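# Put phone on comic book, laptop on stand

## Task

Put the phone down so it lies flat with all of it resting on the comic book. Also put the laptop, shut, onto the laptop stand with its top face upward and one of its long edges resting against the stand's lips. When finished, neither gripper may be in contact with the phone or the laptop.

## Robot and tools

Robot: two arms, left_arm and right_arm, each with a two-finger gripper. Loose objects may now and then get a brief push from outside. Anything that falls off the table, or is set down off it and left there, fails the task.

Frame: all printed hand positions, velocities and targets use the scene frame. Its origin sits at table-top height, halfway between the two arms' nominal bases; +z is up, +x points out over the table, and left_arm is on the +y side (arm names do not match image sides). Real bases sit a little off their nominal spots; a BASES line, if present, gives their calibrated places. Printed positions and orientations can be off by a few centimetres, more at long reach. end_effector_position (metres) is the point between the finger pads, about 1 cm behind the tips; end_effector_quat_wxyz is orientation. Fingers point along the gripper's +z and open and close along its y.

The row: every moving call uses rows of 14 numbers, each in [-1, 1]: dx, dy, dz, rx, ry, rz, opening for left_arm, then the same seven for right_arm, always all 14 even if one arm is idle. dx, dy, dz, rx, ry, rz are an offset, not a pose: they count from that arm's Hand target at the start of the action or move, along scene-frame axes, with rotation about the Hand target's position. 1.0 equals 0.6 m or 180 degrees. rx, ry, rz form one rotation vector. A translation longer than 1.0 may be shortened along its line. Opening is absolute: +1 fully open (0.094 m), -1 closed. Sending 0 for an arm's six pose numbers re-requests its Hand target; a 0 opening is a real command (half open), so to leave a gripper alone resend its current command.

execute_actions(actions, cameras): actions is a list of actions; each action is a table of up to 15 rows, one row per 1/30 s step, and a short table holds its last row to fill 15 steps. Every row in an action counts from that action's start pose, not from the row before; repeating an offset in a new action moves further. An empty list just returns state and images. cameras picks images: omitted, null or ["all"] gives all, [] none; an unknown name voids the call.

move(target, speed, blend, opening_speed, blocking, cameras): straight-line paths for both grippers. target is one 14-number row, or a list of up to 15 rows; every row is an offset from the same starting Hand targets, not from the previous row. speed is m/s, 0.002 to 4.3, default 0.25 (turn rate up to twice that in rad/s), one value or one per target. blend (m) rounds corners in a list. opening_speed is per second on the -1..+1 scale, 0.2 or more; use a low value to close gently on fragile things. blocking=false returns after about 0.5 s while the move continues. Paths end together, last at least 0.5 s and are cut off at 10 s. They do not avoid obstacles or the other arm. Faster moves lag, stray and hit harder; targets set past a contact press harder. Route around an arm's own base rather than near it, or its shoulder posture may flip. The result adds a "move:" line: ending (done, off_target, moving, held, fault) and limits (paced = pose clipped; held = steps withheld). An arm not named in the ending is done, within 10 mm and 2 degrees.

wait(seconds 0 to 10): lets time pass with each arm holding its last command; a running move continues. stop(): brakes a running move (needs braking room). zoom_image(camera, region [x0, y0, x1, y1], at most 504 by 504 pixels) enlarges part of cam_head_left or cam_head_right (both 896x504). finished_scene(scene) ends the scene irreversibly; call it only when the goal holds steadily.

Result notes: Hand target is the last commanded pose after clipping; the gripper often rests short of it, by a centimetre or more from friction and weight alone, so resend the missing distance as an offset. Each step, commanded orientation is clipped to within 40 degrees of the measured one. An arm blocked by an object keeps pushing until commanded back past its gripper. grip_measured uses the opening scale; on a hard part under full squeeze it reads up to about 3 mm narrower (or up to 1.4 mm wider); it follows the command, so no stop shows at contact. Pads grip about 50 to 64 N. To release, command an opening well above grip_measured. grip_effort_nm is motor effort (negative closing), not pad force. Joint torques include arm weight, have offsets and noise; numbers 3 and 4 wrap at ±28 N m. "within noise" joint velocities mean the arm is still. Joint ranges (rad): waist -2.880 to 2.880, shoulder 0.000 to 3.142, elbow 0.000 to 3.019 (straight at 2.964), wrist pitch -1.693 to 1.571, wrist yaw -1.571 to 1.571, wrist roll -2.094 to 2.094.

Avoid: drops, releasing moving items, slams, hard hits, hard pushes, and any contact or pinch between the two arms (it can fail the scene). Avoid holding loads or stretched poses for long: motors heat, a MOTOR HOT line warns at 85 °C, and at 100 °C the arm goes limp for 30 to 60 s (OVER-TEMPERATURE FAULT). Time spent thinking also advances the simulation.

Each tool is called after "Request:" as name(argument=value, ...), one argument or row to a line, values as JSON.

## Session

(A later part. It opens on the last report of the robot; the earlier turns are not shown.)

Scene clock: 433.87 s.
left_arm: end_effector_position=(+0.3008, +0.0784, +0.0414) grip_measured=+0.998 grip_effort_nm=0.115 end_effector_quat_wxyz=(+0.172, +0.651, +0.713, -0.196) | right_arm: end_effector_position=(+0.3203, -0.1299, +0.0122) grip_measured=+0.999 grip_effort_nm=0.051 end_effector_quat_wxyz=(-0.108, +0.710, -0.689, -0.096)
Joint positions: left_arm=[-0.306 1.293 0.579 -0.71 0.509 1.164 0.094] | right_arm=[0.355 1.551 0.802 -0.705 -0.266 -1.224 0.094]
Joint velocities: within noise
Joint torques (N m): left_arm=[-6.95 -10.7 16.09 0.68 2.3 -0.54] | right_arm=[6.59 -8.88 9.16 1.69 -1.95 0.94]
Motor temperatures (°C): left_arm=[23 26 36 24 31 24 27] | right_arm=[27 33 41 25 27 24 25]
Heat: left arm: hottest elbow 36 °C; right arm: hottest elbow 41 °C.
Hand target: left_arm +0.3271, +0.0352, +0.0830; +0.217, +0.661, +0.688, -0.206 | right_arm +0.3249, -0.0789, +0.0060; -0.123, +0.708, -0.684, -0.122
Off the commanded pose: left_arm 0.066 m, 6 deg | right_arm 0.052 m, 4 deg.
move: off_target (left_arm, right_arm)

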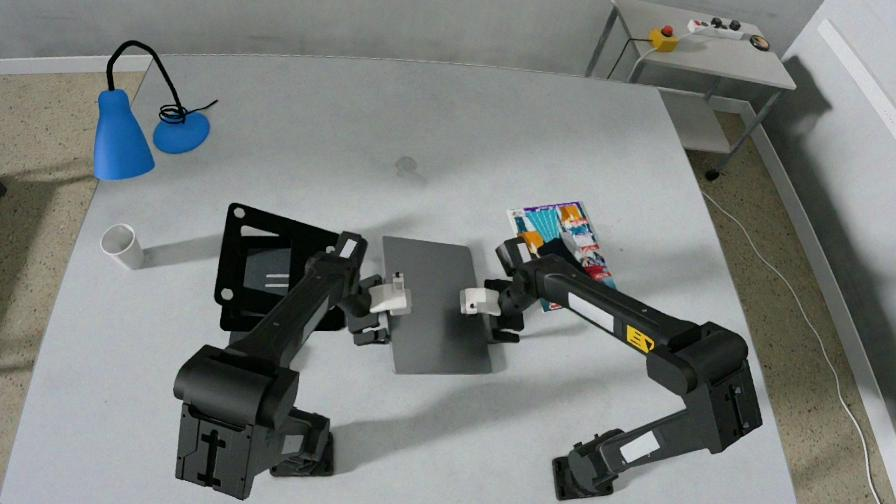

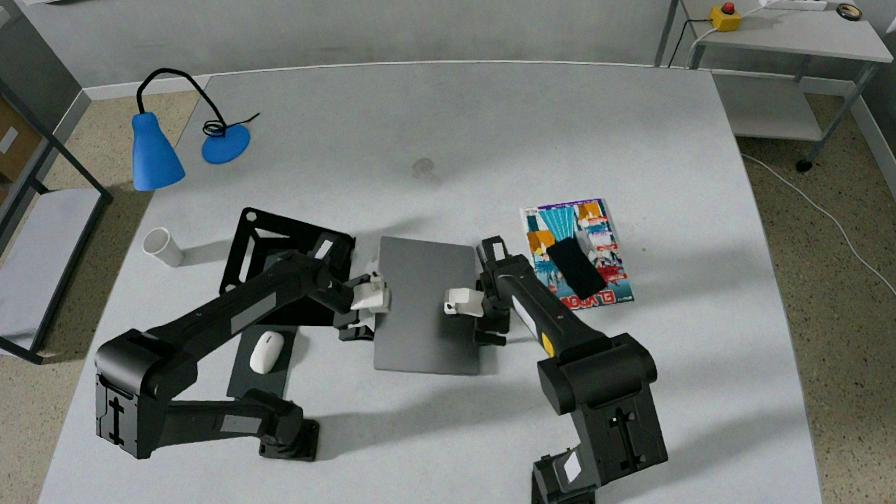

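Request:
move(
  target=[0.02,-0.005,0.07,0,0,0,1,0,0.01,0,0,0,0,1],
  speed=0.04,
)

Request:
zoom_image(
  camera="cam_head_left",
  region=[330, 210, 530, 390],
)

Request:
zoom_image(
  camera="cam_head_right",
  region=[330, 210, 530, 390],
)

Scene clock: 441.40 s.
left_arm: end_effector_position=(+0.3066, +0.0667, +0.0813) grip_measured=+0.998 grip_effort_nm=0.110 end_effector_quat_wxyz=(+0.168, +0.654, +0.707, -0.210) | right_arm: end_effector_position=(+0.3192, -0.1244, +0.0128) grip_measured=+0.999 grip_effort_nm=0.056 end_effector_quat_wxyz=(-0.106, +0.709, -0.690, -0.094)
Joint positions: left_arm=[-0.327 1.248 0.667 -0.855 0.528 1.157 0.094] | right_arm=[0.373 1.552 0.806 -0.706 -0.258 -1.204 0.094]
Joint velocities: within noise
Joint torques (N m): left_arm=[-4.78 -9.93 17.84 0.85 1.57 -0.43] | right_arm=[6.36 -8.7 9.31 1.81 -2.13 0.92]
Motor temperatures (°C): left_arm=[23 26 37 24 33 24 27] | right_arm=[27 33 40 25 29 24 25]
Heat: left arm: hottest elbow 37 °C; right arm: hottest elbow 40 °C.
Hand target: left_arm +0.3391, +0.0322, +0.1249; +0.217, +0.661, +0.688, -0.206 | right_arm +0.3248, -0.0729, +0.0060; -0.123, +0.708, -0.684, -0.122
Off the commanded pose: left_arm 0.064 m, 6 deg | right_arm 0.052 m, 4 deg.
move: off_target (left_arm, right_arm)

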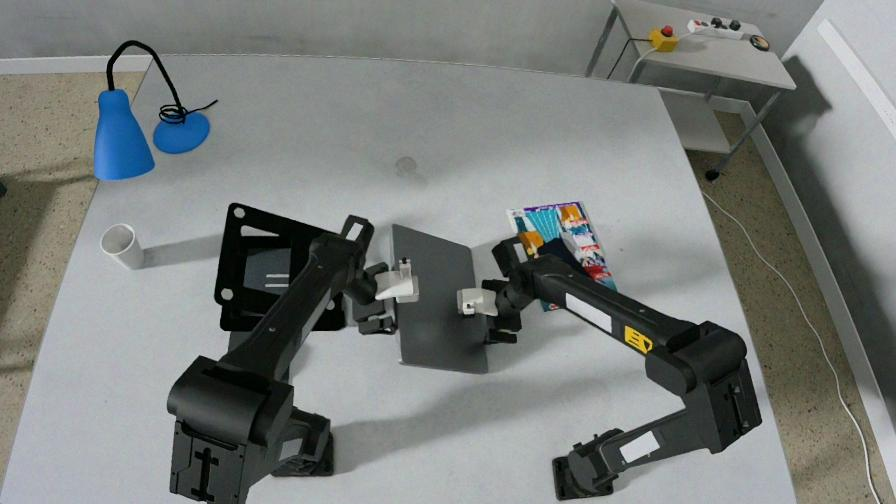

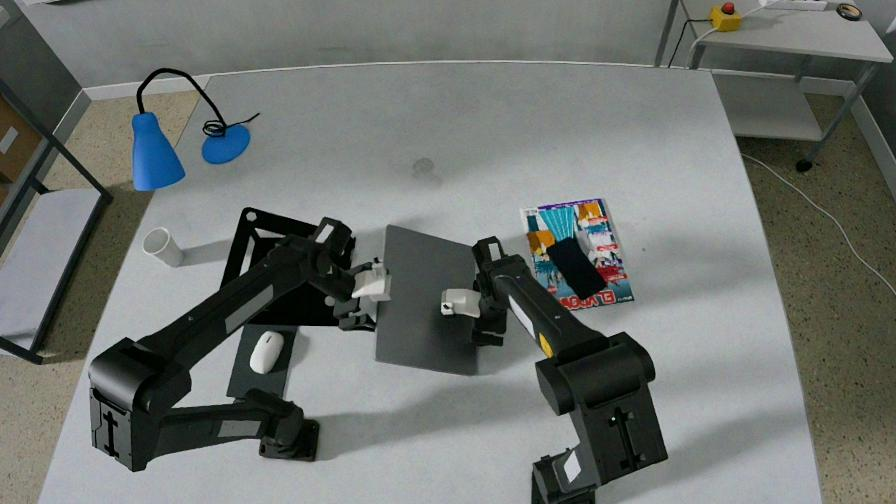

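Scaled by 2.520.

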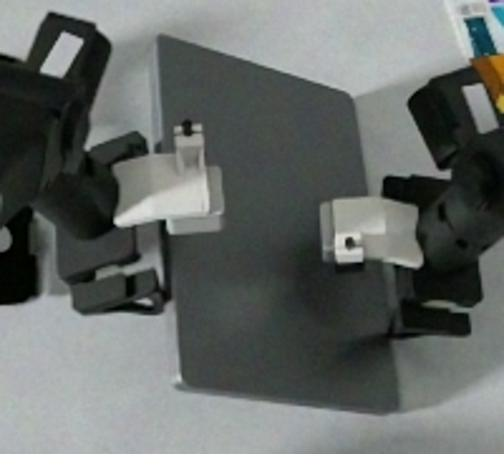

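Scaled by 2.520.

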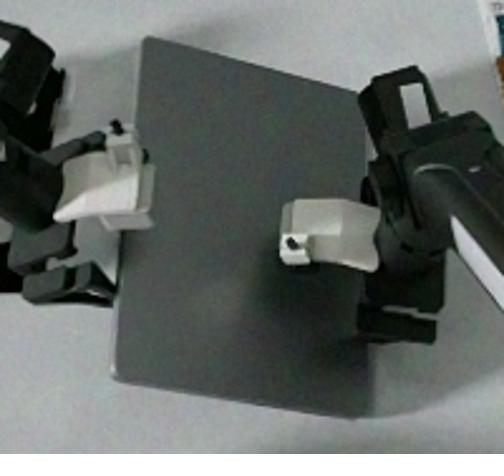

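Request:
move(
  target=[0.01,0.0,0.06,0,0,0,1,0.01,0.015,0.13,0,0,0,1],
  speed=0.04,
)

Request:
zoom_image(
  camera="cam_head_left",
  region=[330, 210, 530, 390],
)

Request:
zoom_image(
  camera="cam_head_right",
  region=[330, 210, 530, 390],
)

Scene clock: 447.77 s.
left_arm: end_effector_position=(+0.3267, +0.0440, +0.1344) grip_measured=+0.998 grip_effort_nm=0.110 end_effector_quat_wxyz=(+0.191, +0.655, +0.698, -0.216) | right_arm: end_effector_position=(+0.3142, -0.0771, +0.0633) grip_measured=+0.999 grip_effort_nm=0.042 end_effector_quat_wxyz=(-0.101, +0.701, -0.694, -0.130)
Joint positions: left_arm=[-0.361 1.218 0.788 -0.946 0.556 1.119 0.094] | right_arm=[0.464 1.512 0.92 -0.866 -0.31 -1.095 0.094]
Joint velocities: within noise
Joint torques (N m): left_arm=[-2.73 -10.29 15.34 0.51 0.36 -0.04] | right_arm=[1.14 -14.21 10.63 -0.02 -0.21 0.09]
Motor temperatures (°C): left_arm=[23 26 39 24 32 24 27] | right_arm=[27 33 41 25 30 24 25]
Heat: left arm: hottest elbow 39 °C; right arm: hottest elbow 41 °C.
Hand target: left_arm +0.3451, +0.0322, +0.1610; +0.217, +0.661, +0.688, -0.206 | right_arm +0.3309, -0.0637, +0.0841; -0.123, +0.708, -0.684, -0.122
Off the commanded pose: left_arm 0.034 m, 3 deg | right_arm 0.030 m, 3 deg.
move: off_target (left_arm, right_arm)

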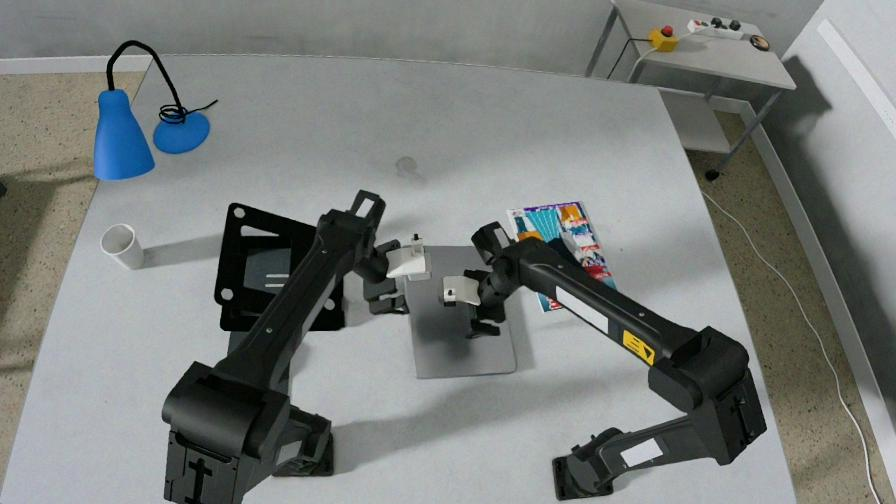

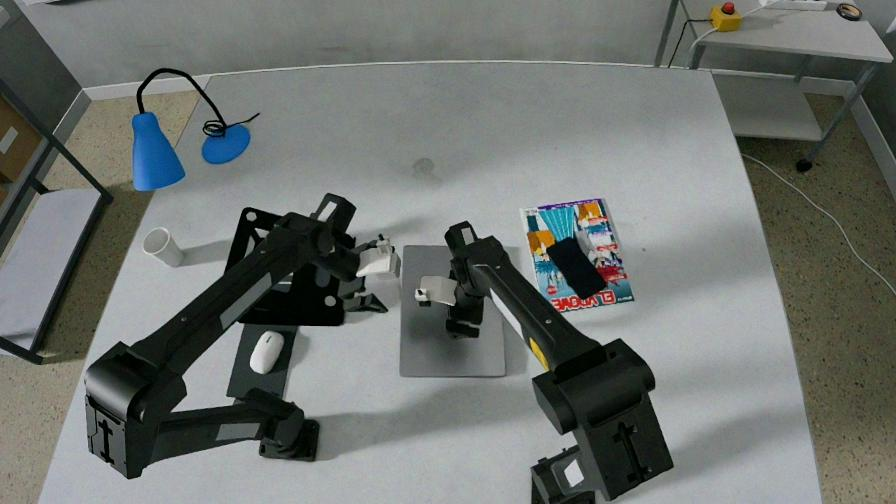

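Scaled by 2.520.

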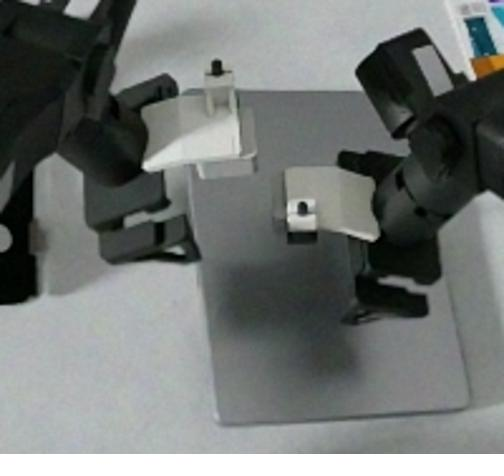

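Scaled by 2.520.

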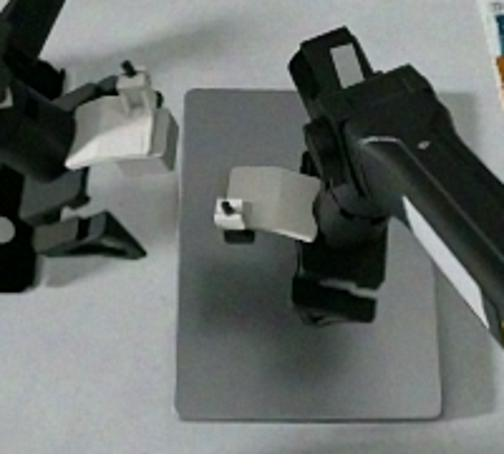

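Request:
move(
  target=[
    [-0.067,0.083,0.0,0,0,0.014,1,-0.01,-0.233,0.02,0,0,0.014,1],
    [-0.067,0.083,-0.254,0,0,0.014,1,-0.01,-0.233,-0.13,0,0,0.014,1],
  ],
  speed=0.15,
)

Request:
zoom_image(
  camera="cam_head_left",
  region=[330, 210, 530, 390],
)

Request:
zoom_image(
  camera="cam_head_right",
  region=[330, 210, 530, 390],
)

Scene clock: 465.13 s.
left_arm: end_effector_position=(+0.3046, +0.0787, +0.0129) grip_measured=+0.998 grip_effort_nm=0.110 end_effector_quat_wxyz=(+0.221, +0.650, +0.699, -0.201) | right_arm: end_effector_position=(+0.3284, -0.2002, +0.0160) grip_measured=+0.999 grip_effort_nm=0.042 end_effector_quat_wxyz=(-0.126, +0.725, -0.667, -0.119)
Joint positions: left_arm=[-0.272 1.356 0.5 -0.495 0.57 1.19 0.094] | right_arm=[0.136 1.54 0.793 -0.777 -0.346 -1.505 0.094]
Joint velocities: within noise
Joint torques (N m): left_arm=[-0.09 -7.65 6.72 1.09 0.45 0.07] | right_arm=[-0.15 -11.11 5.37 0.57 -0.31 0.09]
Motor temperatures (°C): left_arm=[23 26 37 24 30 24 27] | right_arm=[27 33 40 25 27 24 25]
Heat: left arm: hottest elbow 37 °C; right arm: hottest elbow 40 °C.
Hand target: left_arm +0.3050, +0.0820, +0.0086; +0.221, +0.646, +0.702, -0.201 | right_arm +0.3249, -0.2036, +0.0061; -0.120, +0.723, -0.668, -0.125
Off the commanded pose: left_arm 0.005 m, 1 deg | right_arm 0.011 m, 1 deg.
move: off_target (right_arm)

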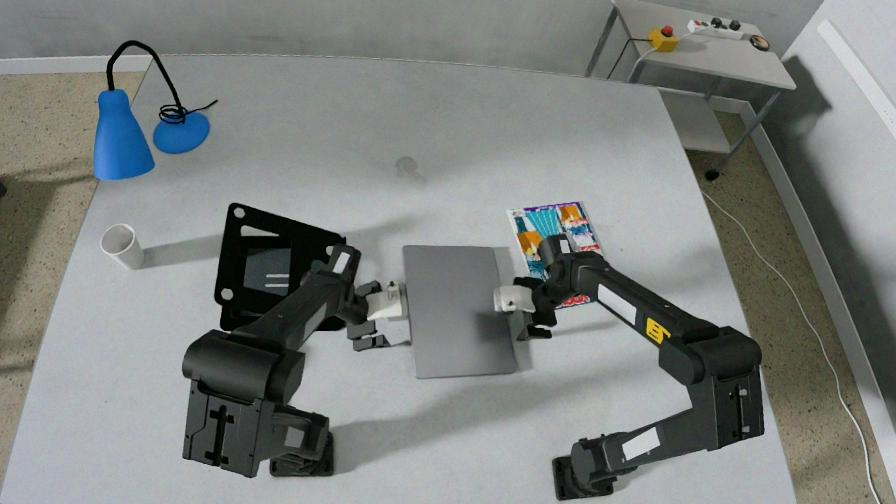

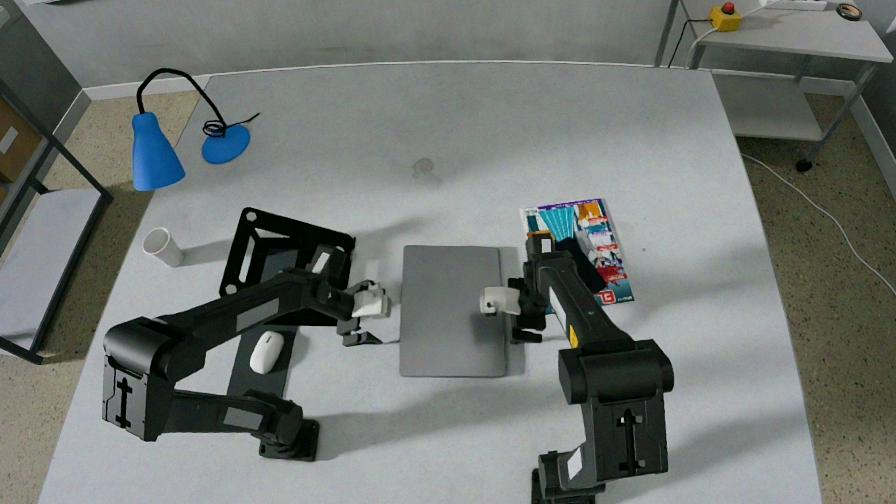

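Scaled by 2.520.

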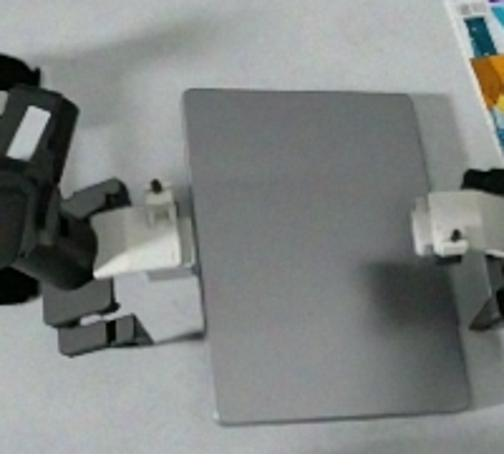

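Scaled by 2.520.

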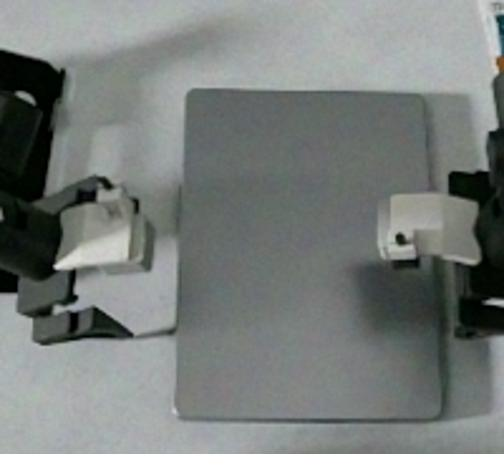

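Request:
move(
  target=[
    [0,0.06,0,0,0,0,1,0,0.03,0,0,0,0,1],
    [0,0.06,0,0,0,0,1,0,0.133,0,0,0,0,1],
  ],
  speed=0.06,
  cameras=[],
)

Request:
move(
  target=[0,-0.06,0,0,0,0,1,0,0.0,0,0,0,0,1],
  speed=0.05,
)

Request:
zoom_image(
  camera="cam_head_left",
  region=[330, 210, 530, 390],
)

Request:
zoom_image(
  camera="cam_head_right",
  region=[330, 210, 530, 390],
)

Scene clock: 472.80 s.
left_arm: end_effector_position=(+0.3089, +0.1136, +0.0123) grip_measured=+0.998 grip_effort_nm=0.110 end_effector_quat_wxyz=(+0.227, +0.651, +0.698, -0.195) | right_arm: end_effector_position=(+0.3202, -0.1397, +0.0131) grip_measured=+0.999 grip_effort_nm=0.042 end_effector_quat_wxyz=(-0.122, +0.718, -0.675, -0.117)
Joint positions: left_arm=[-0.144 1.356 0.5 -0.56 0.591 1.339 0.094] | right_arm=[0.307 1.548 0.793 -0.709 -0.324 -1.302 0.094]
Joint velocities: within noise
Joint torques (N m): left_arm=[-0.32 -7.06 6.74 0.43 0.5 0.1] | right_arm=[2.61 -9.7 7.95 0.68 -0.56 0.26]
Motor temperatures (°C): left_arm=[23 26 37 24 29 24 27] | right_arm=[27 33 39 25 26 24 25]
Heat: left arm: hottest elbow 37 °C; right arm: hottest elbow 39 °C.
Hand target: left_arm +0.3050, +0.1180, +0.0086; +0.221, +0.646, +0.702, -0.201 | right_arm +0.3249, -0.1238, +0.0061; -0.120, +0.723, -0.669, -0.125
Off the commanded pose: left_arm 0.007 m, 1 deg | right_arm 0.018 m, 1 deg.
move: off_target (right_arm)
No camera images: "cameras" was empty.

Scene clock: 474.30 s.
left_arm: end_effector_position=(+0.3087, +0.0857, +0.0133) grip_measured=+0.998 grip_effort_nm=0.110 end_effector_quat_wxyz=(+0.225, +0.644, +0.703, -0.199) | right_arm: end_effector_position=(+0.3202, -0.1397, +0.0131) grip_measured=+0.999 grip_effort_nm=0.042 end_effector_quat_wxyz=(-0.122, +0.718, -0.675, -0.117)
Joint positions: left_arm=[-0.245 1.356 0.5 -0.496 0.575 1.202 0.094] | right_arm=[0.307 1.548 0.793 -0.709 -0.324 -1.302 0.094]
Joint velocities: within noise
Joint torques (N m): left_arm=[-2.73 -8.12 6.67 1.13 0.32 -0.09] | right_arm=[2.55 -9.64 7.95 0.66 -0.56 0.27]
Motor temperatures (°C): left_arm=[23 26 37 24 29 24 27] | right_arm=[27 33 39 25 26 24 25]
Heat: left arm: hottest elbow 37 °C; right arm: hottest elbow 39 °C.
Hand target: left_arm +0.3051, +0.0821, +0.0086; +0.221, +0.646, +0.702, -0.201 | right_arm +0.3249, -0.1238, +0.0061; -0.120, +0.723, -0.669, -0.125
Off the commanded pose: left_arm 0.007 m, 1 deg | right_arm 0.018 m, 1 deg.
move: off_target (right_arm)

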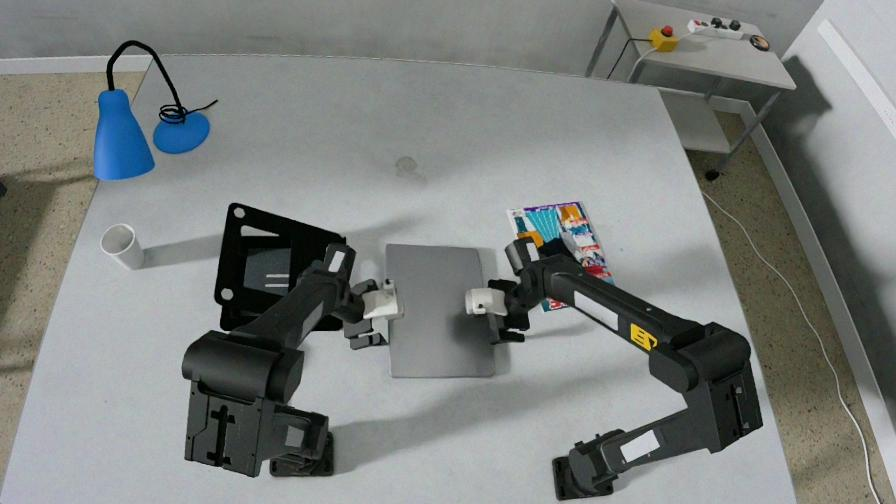

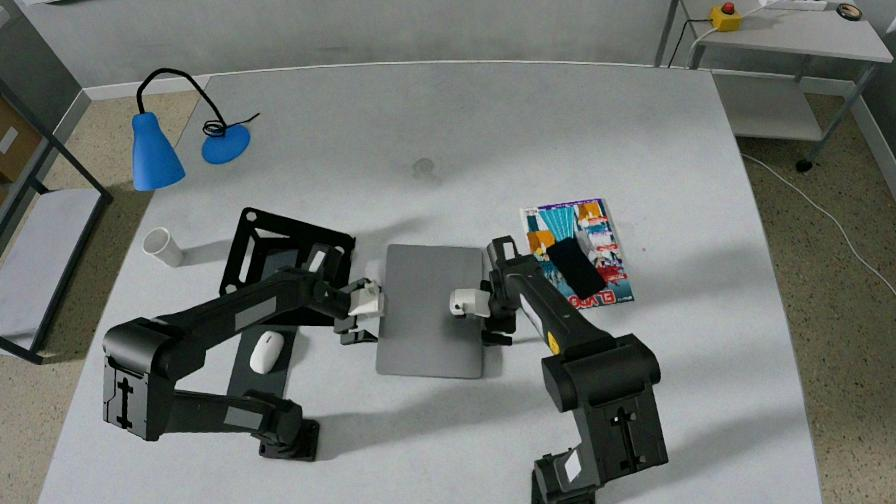

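Scaled by 2.520.

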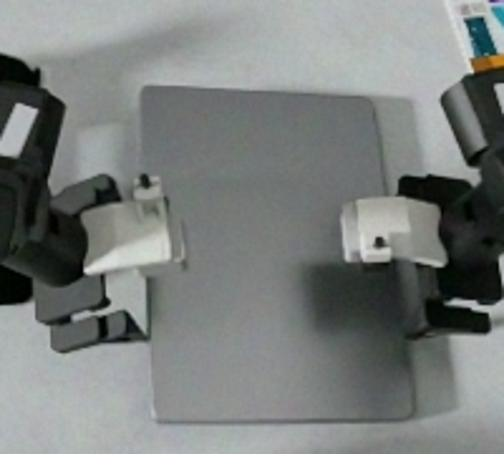

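Scaled by 2.520.

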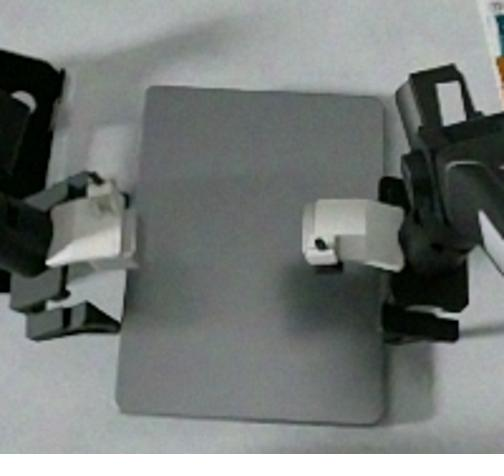

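Request:
move(
  target=[
    [0,-0.068,-0.005,0,0,0,1,0,0.075,0,0,0,0,1],
    [0.01,-0.072,0.06,0,0,0,1,0,0.08,0,0,0,0,1],
    [0.03,-0.078,0.13,0,0,0,1,0,0.085,0,0,0,0,1],
    [0.05,-0.083,0.19,0,0,0,1,0,0.085,0,0,0,0,1],
  ],
  speed=0.04,
)

Request:
zoom_image(
  camera="cam_head_left",
  region=[330, 210, 530, 390],
)

Request:
zoom_image(
  camera="cam_head_right",
  region=[330, 210, 530, 390],
)

Scene clock: 482.87 s.
left_arm: end_effector_position=(+0.2924, +0.0723, +0.0717) grip_measured=+0.998 grip_effort_nm=0.100 end_effector_quat_wxyz=(+0.159, +0.642, +0.722, -0.205) | right_arm: end_effector_position=(+0.3167, -0.1282, +0.0127) grip_measured=+0.999 grip_effort_nm=0.037 end_effector_quat_wxyz=(-0.101, +0.726, -0.674, -0.094)
Joint positions: left_arm=[-0.333 1.22 0.62 -0.836 0.508 1.114 0.094] | right_arm=[0.366 1.551 0.806 -0.723 -0.258 -1.26 0.094]
Joint velocities: within noise
Joint torques (N m): left_arm=[-5.3 -9.23 19.21 1.29 1.95 -0.53] | right_arm=[6.65 -8.12 9.94 1.72 -2.36 0.94]
Motor temperatures (°C): left_arm=[23 26 37 24 30 24 27] | right_arm=[27 33 39 25 28 24 25]
Heat: left arm: hottest elbow 37 °C; right arm: hottest elbow 39 °C.
Hand target: left_arm +0.3350, +0.0323, +0.1225; +0.221, +0.646, +0.702, -0.201 | right_arm +0.3249, -0.0728, +0.0061; -0.120, +0.723, -0.669, -0.125
Off the commanded pose: left_arm 0.078 m, 8 deg | right_arm 0.056 m, 4 deg.
move: off_target (left_arm, right_arm)

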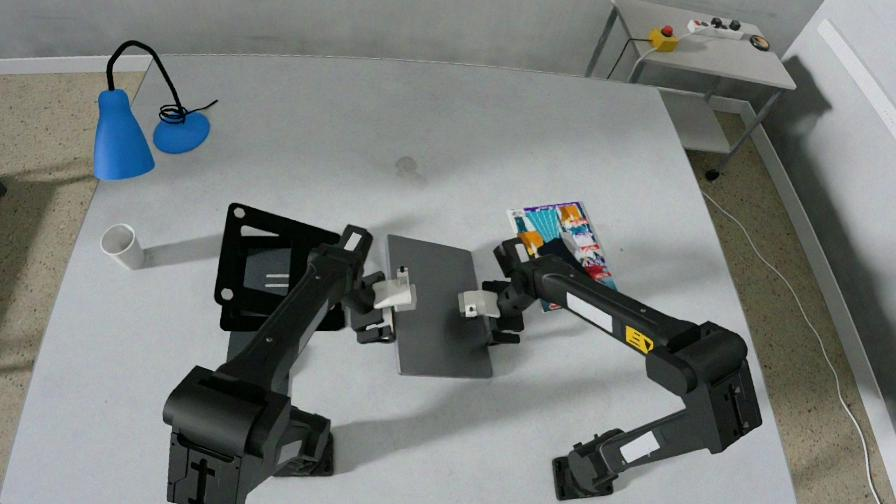

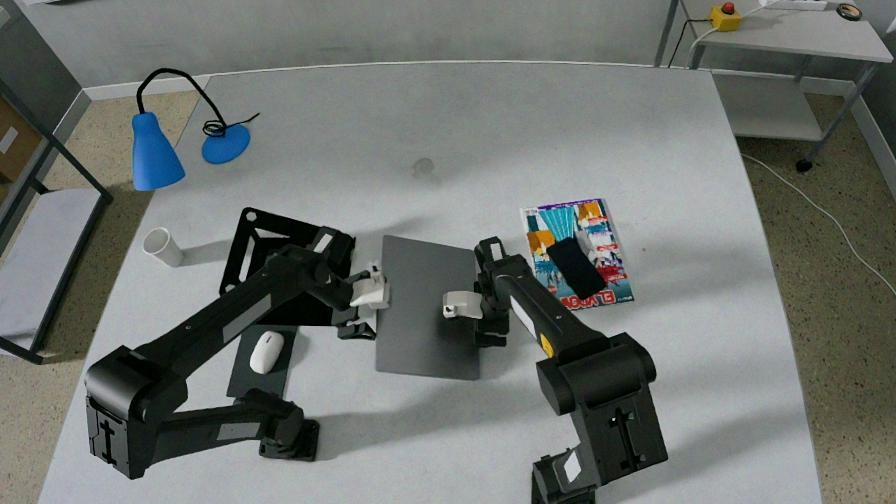

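Scaled by 2.520.

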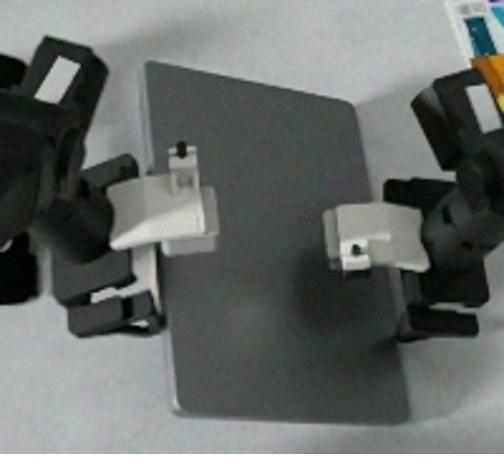

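Scaled by 2.520.

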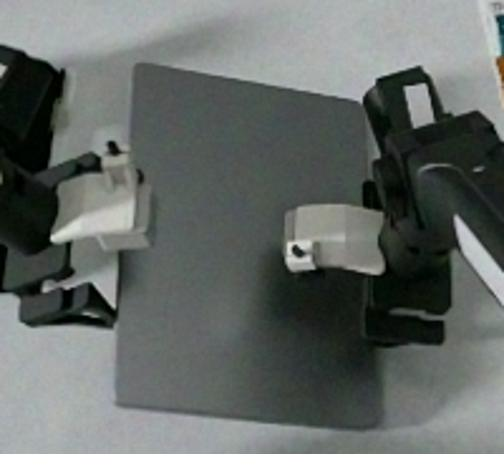

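Request:
move(
  target=[0.03,0.1,0.02,0,0,0,1,0.04,0.13,0,0,0,0,1],
  speed=0.04,
)

Request:
zoom_image(
  camera="cam_head_left",
  region=[330, 210, 530, 390],
)

Request:
zoom_image(
  camera="cam_head_right",
  region=[330, 210, 530, 390],
)

Scene clock: 489.80 s.
left_arm: end_effector_position=(+0.3293, +0.1103, +0.1110) grip_measured=+0.998 grip_effort_nm=0.100 end_effector_quat_wxyz=(+0.198, +0.651, +0.707, -0.193) | right_arm: end_effector_position=(+0.3366, -0.0703, +0.0136) grip_measured=+0.999 grip_effort_nm=0.037 end_effector_quat_wxyz=(-0.094, +0.711, -0.691, -0.089)
Joint positions: left_arm=[-0.166 1.207 0.72 -0.967 0.549 1.317 0.094] | right_arm=[0.486 1.64 0.925 -0.727 -0.228 -1.093 0.094]
Joint velocities: within noise
Joint torques (N m): left_arm=[-3.66 -6.83 15.99 0.57 1.77 -0.32] | right_arm=[7.53 -8.23 12.77 1.83 -2.69 0.68]
Motor temperatures (°C): left_arm=[23 26 37 24 32 24 27] | right_arm=[27 33 40 25 32 24 25]
Heat: left arm: hottest elbow 37 °C; right arm: hottest elbow 40 °C.
Hand target: left_arm +0.3531, +0.0923, +0.1346; +0.222, +0.646, +0.702, -0.201 | right_arm +0.3489, +0.0052, +0.0061; -0.120, +0.723, -0.668, -0.125
Off the commanded pose: left_arm 0.038 m, 3 deg | right_arm 0.077 m, 6 deg.
move: off_target (left_arm, right_arm)

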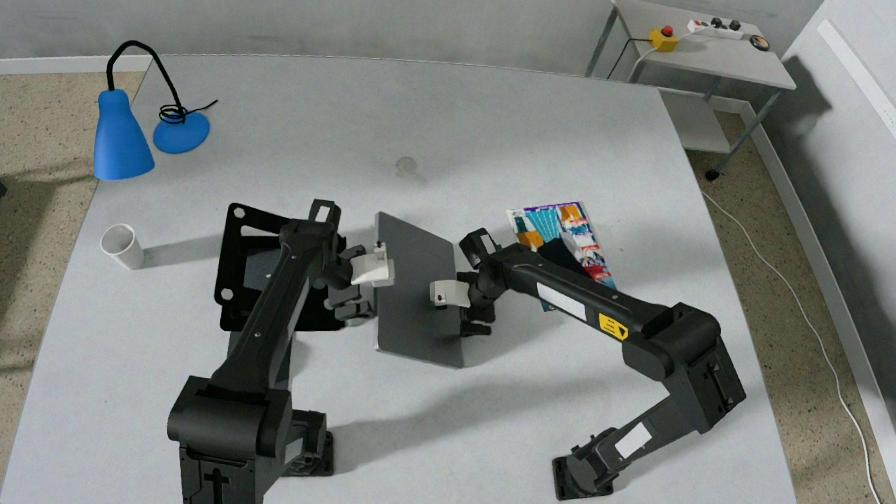

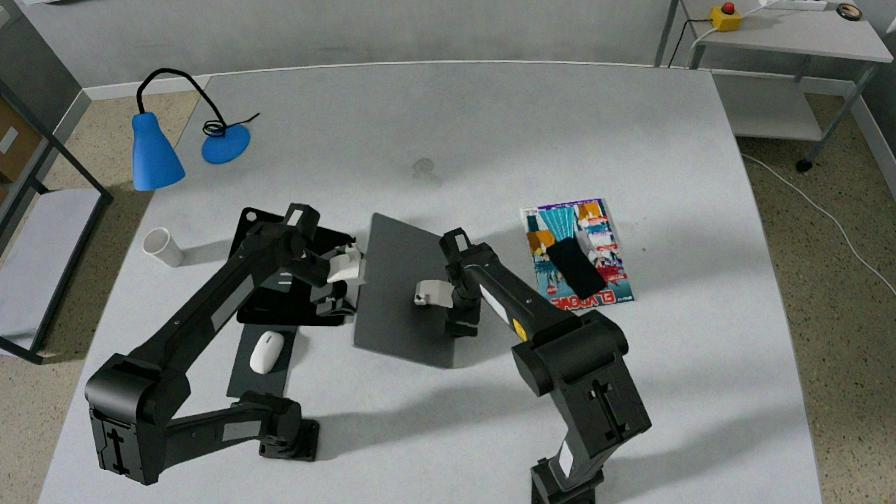

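Scaled by 2.520.

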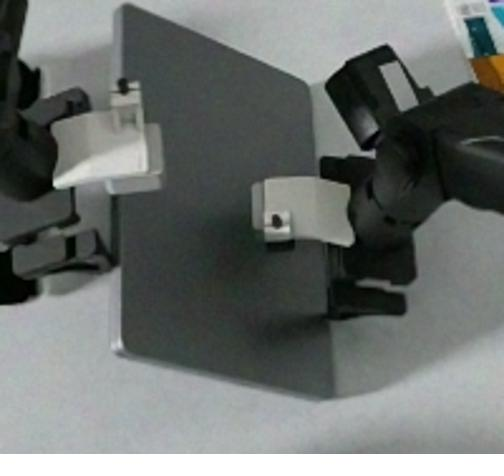

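Scaled by 2.520.

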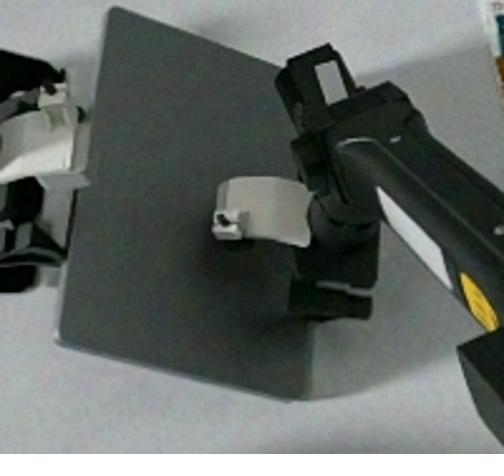

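Request:
move(
  target=[0.05,0.11,0.02,0,0,0,1,0.05,0.11,0,0,0,0,1],
  speed=0.04,
)

Request:
zoom_image(
  camera="cam_head_left",
  region=[290, 190, 490, 370],
)

Request:
zoom_image(
  camera="cam_head_right",
  region=[290, 190, 490, 370],
)

Scene clock: 495.13 s.
left_arm: end_effector_position=(+0.3646, +0.1683, +0.1286) grip_measured=+0.998 grip_effort_nm=0.100 end_effector_quat_wxyz=(+0.206, +0.649, +0.706, -0.196) | right_arm: end_effector_position=(+0.3701, +0.0010, +0.0154) grip_measured=+0.999 grip_effort_nm=0.037 end_effector_quat_wxyz=(-0.096, +0.709, -0.692, -0.098)
Joint positions: left_arm=[0.031 1.295 0.844 -1.115 0.577 1.546 0.094] | right_arm=[0.578 1.776 1.119 -0.763 -0.232 -0.995 0.094]
Joint velocities: within noise
Joint torques (N m): left_arm=[-3.43 -8.64 14.52 -0.31 1.52 -0.32] | right_arm=[6.18 -11.28 13.24 1.92 -2.02 0.5]
Motor temperatures (°C): left_arm=[23 26 38 24 32 24 27] | right_arm=[27 33 41 25 34 24 25]
Heat: left arm: hottest elbow 38 °C; right arm: hottest elbow 41 °C.
Hand target: left_arm +0.3831, +0.1582, +0.1466; +0.222, +0.646, +0.702, -0.201 | right_arm +0.3789, +0.0712, +0.0061; -0.120, +0.723, -0.669, -0.125
Off the commanded pose: left_arm 0.028 m, 2 deg | right_arm 0.071 m, 5 deg.
move: off_target (left_arm, right_arm)

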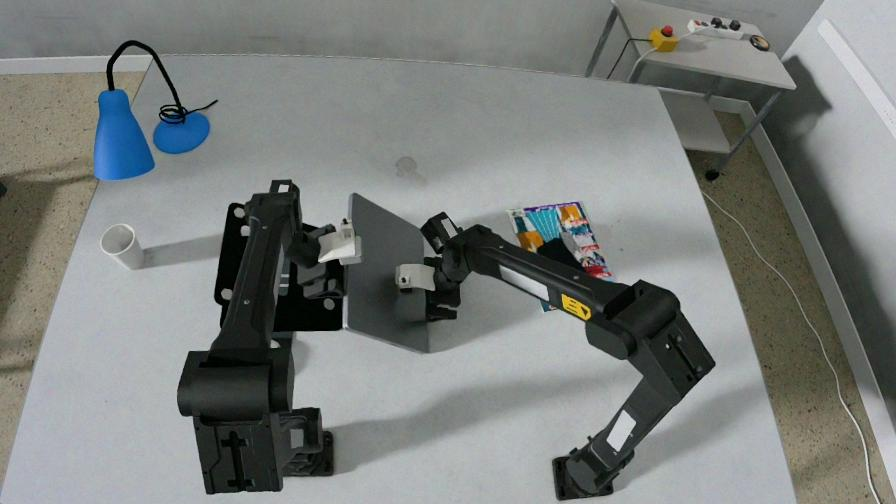

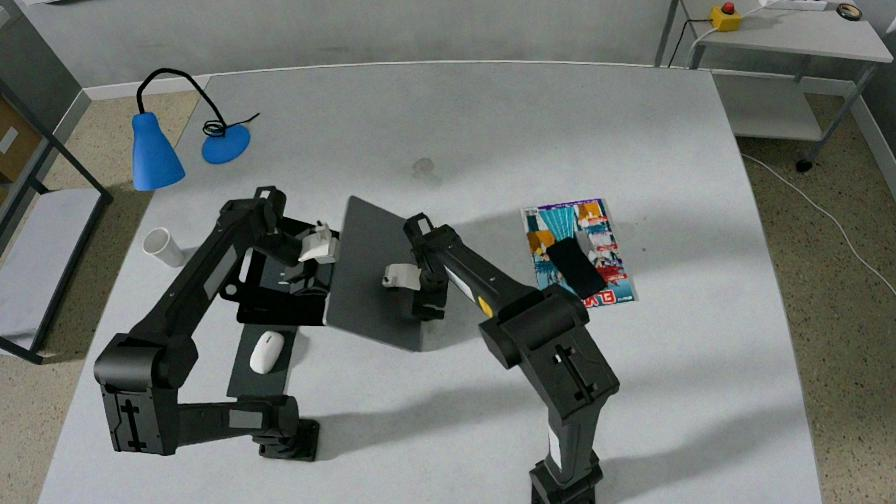

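Scaled by 2.520.

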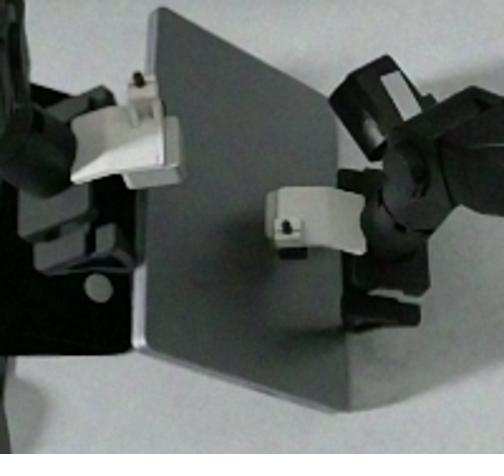

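Scaled by 2.520.

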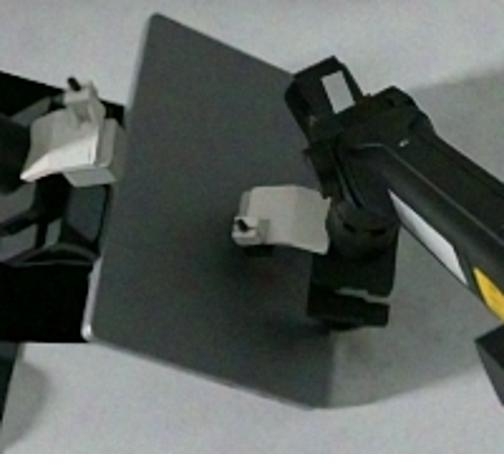

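Request:
move(
  target=[0.015,0.1,0.01,0,0,0,1,0.015,0.1,0.005,0,0,0,1],
  speed=0.04,
)

Request:
zoom_image(
  camera="cam_head_left",
  region=[270, 180, 450, 360],
)

Request:
zoom_image(
  camera="cam_head_right",
  region=[270, 180, 450, 360],
)

Scene clock: 502.53 s.
left_arm: end_effector_position=(+0.3778, +0.2236, +0.1366) grip_measured=+0.998 grip_effort_nm=0.105 end_effector_quat_wxyz=(+0.211, +0.649, +0.704, -0.196) | right_arm: end_effector_position=(+0.3852, +0.0638, +0.0170) grip_measured=+0.999 grip_effort_nm=0.037 end_effector_quat_wxyz=(-0.098, +0.713, -0.687, -0.102)
Joint positions: left_arm=[0.191 1.36 0.923 -1.228 0.579 1.739 0.094] | right_arm=[0.659 1.876 1.274 -0.798 -0.228 -0.924 0.094]
Joint velocities: within noise
Joint torques (N m): left_arm=[-3.08 -9.17 13.87 -0.73 1.26 -0.22] | right_arm=[5.66 -14.04 13.48 1.77 -1.61 0.54]
Motor temperatures (°C): left_arm=[23 26 38 24 32 24 27] | right_arm=[27 33 42 25 34 24 25]
Heat: left arm: hottest elbow 38 °C; right arm: hottest elbow 42 °C.
Hand target: left_arm +0.3920, +0.2183, +0.1525; +0.221, +0.646, +0.702, -0.201 | right_arm +0.3879, +0.1313, +0.0092; -0.121, +0.723, -0.668, -0.125
Off the commanded pose: left_arm 0.022 m, 1 deg | right_arm 0.068 m, 4 deg.
move: off_target (left_arm, right_arm)

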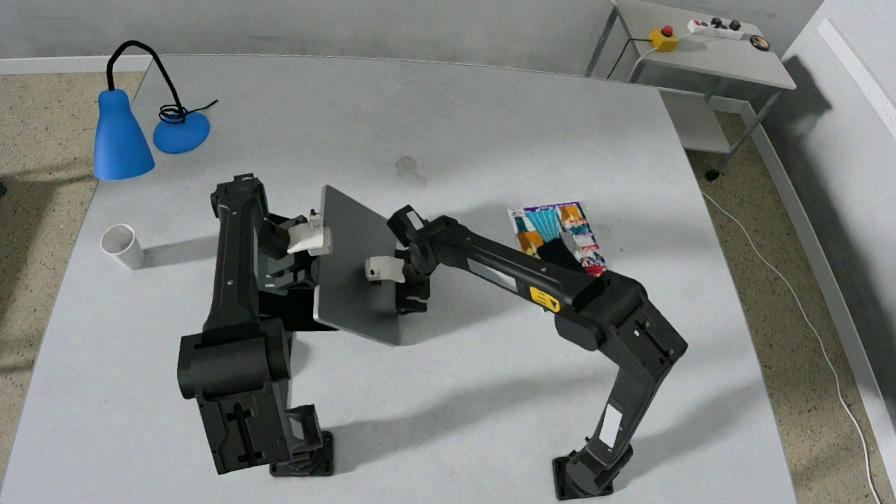

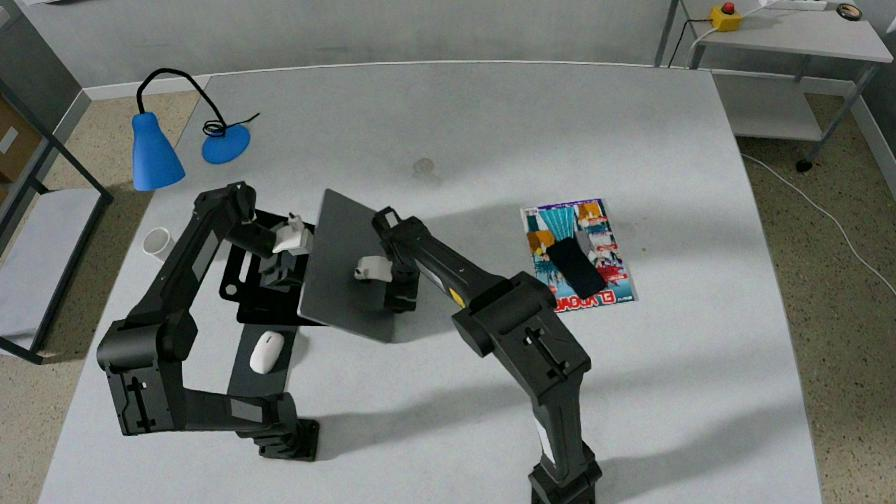

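Scaled by 2.800.

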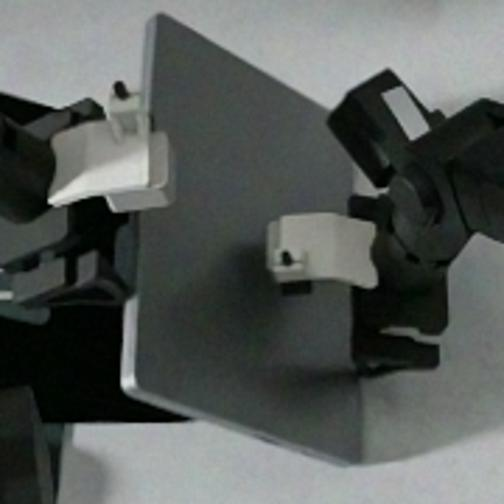

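Scaled by 2.800.

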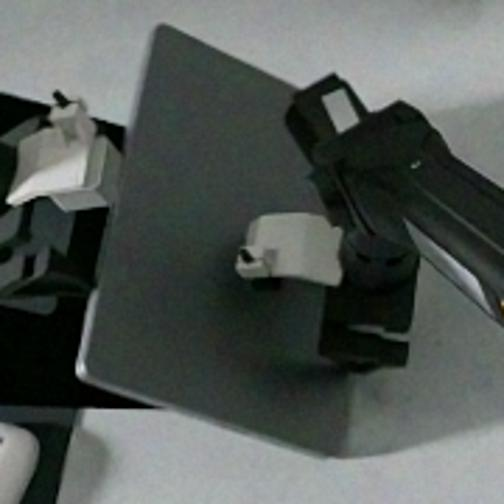

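Request:
move(
  target=[
    [0.0,0.075,0.0,0,0,0,1,0.0,0.07,0,0,0,0,1],
    [0.0,0.08,-0.02,0,0,0,1,0.0,0.07,0,0,0,0,1],
  ],
  speed=0.04,
)

Request:
zoom_image(
  camera="cam_head_left",
  region=[270, 180, 450, 360],
)

Request:
zoom_image(
  camera="cam_head_right",
  region=[250, 180, 430, 360],
)

Scene clock: 509.07 s.
left_arm: end_effector_position=(+0.3805, +0.2674, +0.1326) grip_measured=+0.998 grip_effort_nm=0.105 end_effector_quat_wxyz=(+0.214, +0.649, +0.702, -0.200) | right_arm: end_effector_position=(+0.3886, +0.1070, +0.0177) grip_measured=+0.999 grip_effort_nm=0.037 end_effector_quat_wxyz=(-0.099, +0.715, -0.684, -0.104)
Joint positions: left_arm=[0.311 1.422 0.969 -1.293 0.57 1.883 0.094] | right_arm=[0.715 1.939 1.376 -0.825 -0.223 -0.874 0.094]
Joint velocities: within noise
Joint torques (N m): left_arm=[-2.2 -10.4 12.1 -0.35 0.97 -0.11] | right_arm=[5.3 -15.44 13.74 1.89 -1.38 0.55]
Motor temperatures (°C): left_arm=[23 26 38 24 32 24 27] | right_arm=[27 33 43 25 33 24 25]
Heat: left arm: hottest elbow 38 °C; right arm: hottest elbow 43 °C.
Hand target: left_arm +0.3920, +0.2662, +0.1406; +0.221, +0.646, +0.702, -0.201 | right_arm +0.3880, +0.1732, +0.0091; -0.121, +0.723, -0.669, -0.125
Off the commanded pose: left_arm 0.014 m, 1 deg | right_arm 0.067 m, 4 deg.
move: off_target (left_arm, right_arm)

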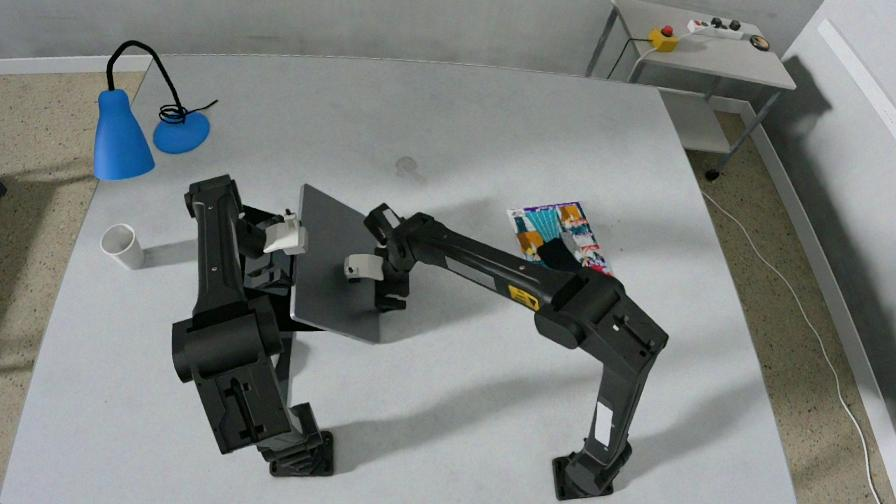

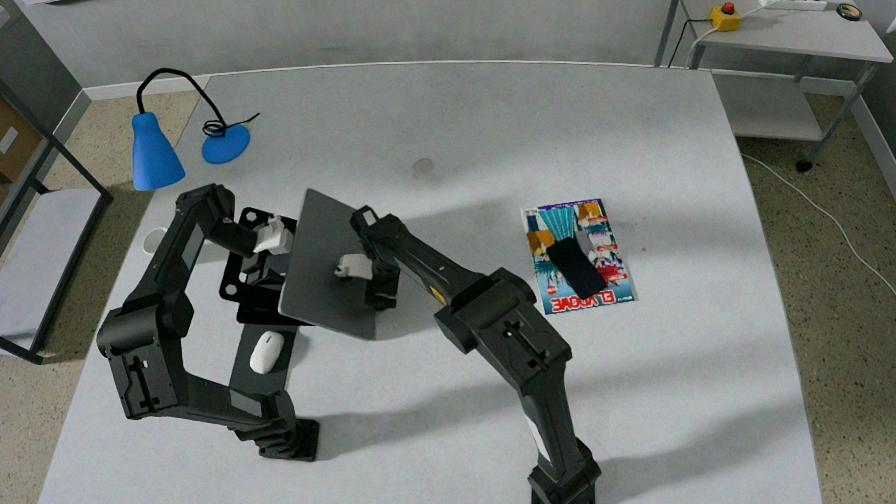

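Scaled by 2.800.

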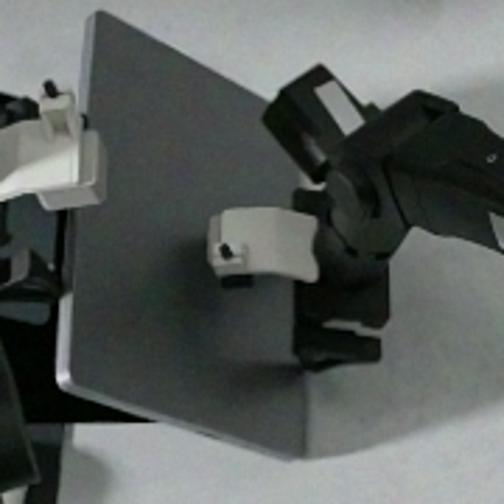

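Scaled by 2.800.

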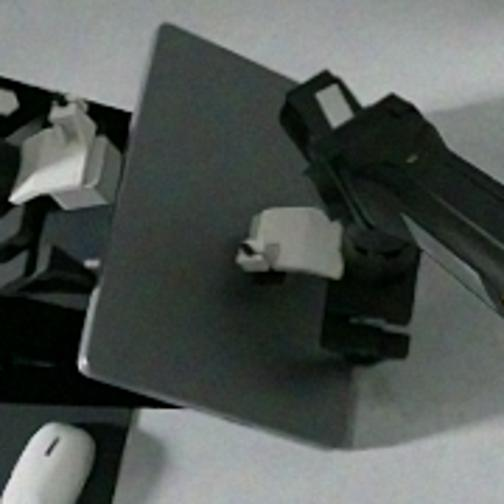

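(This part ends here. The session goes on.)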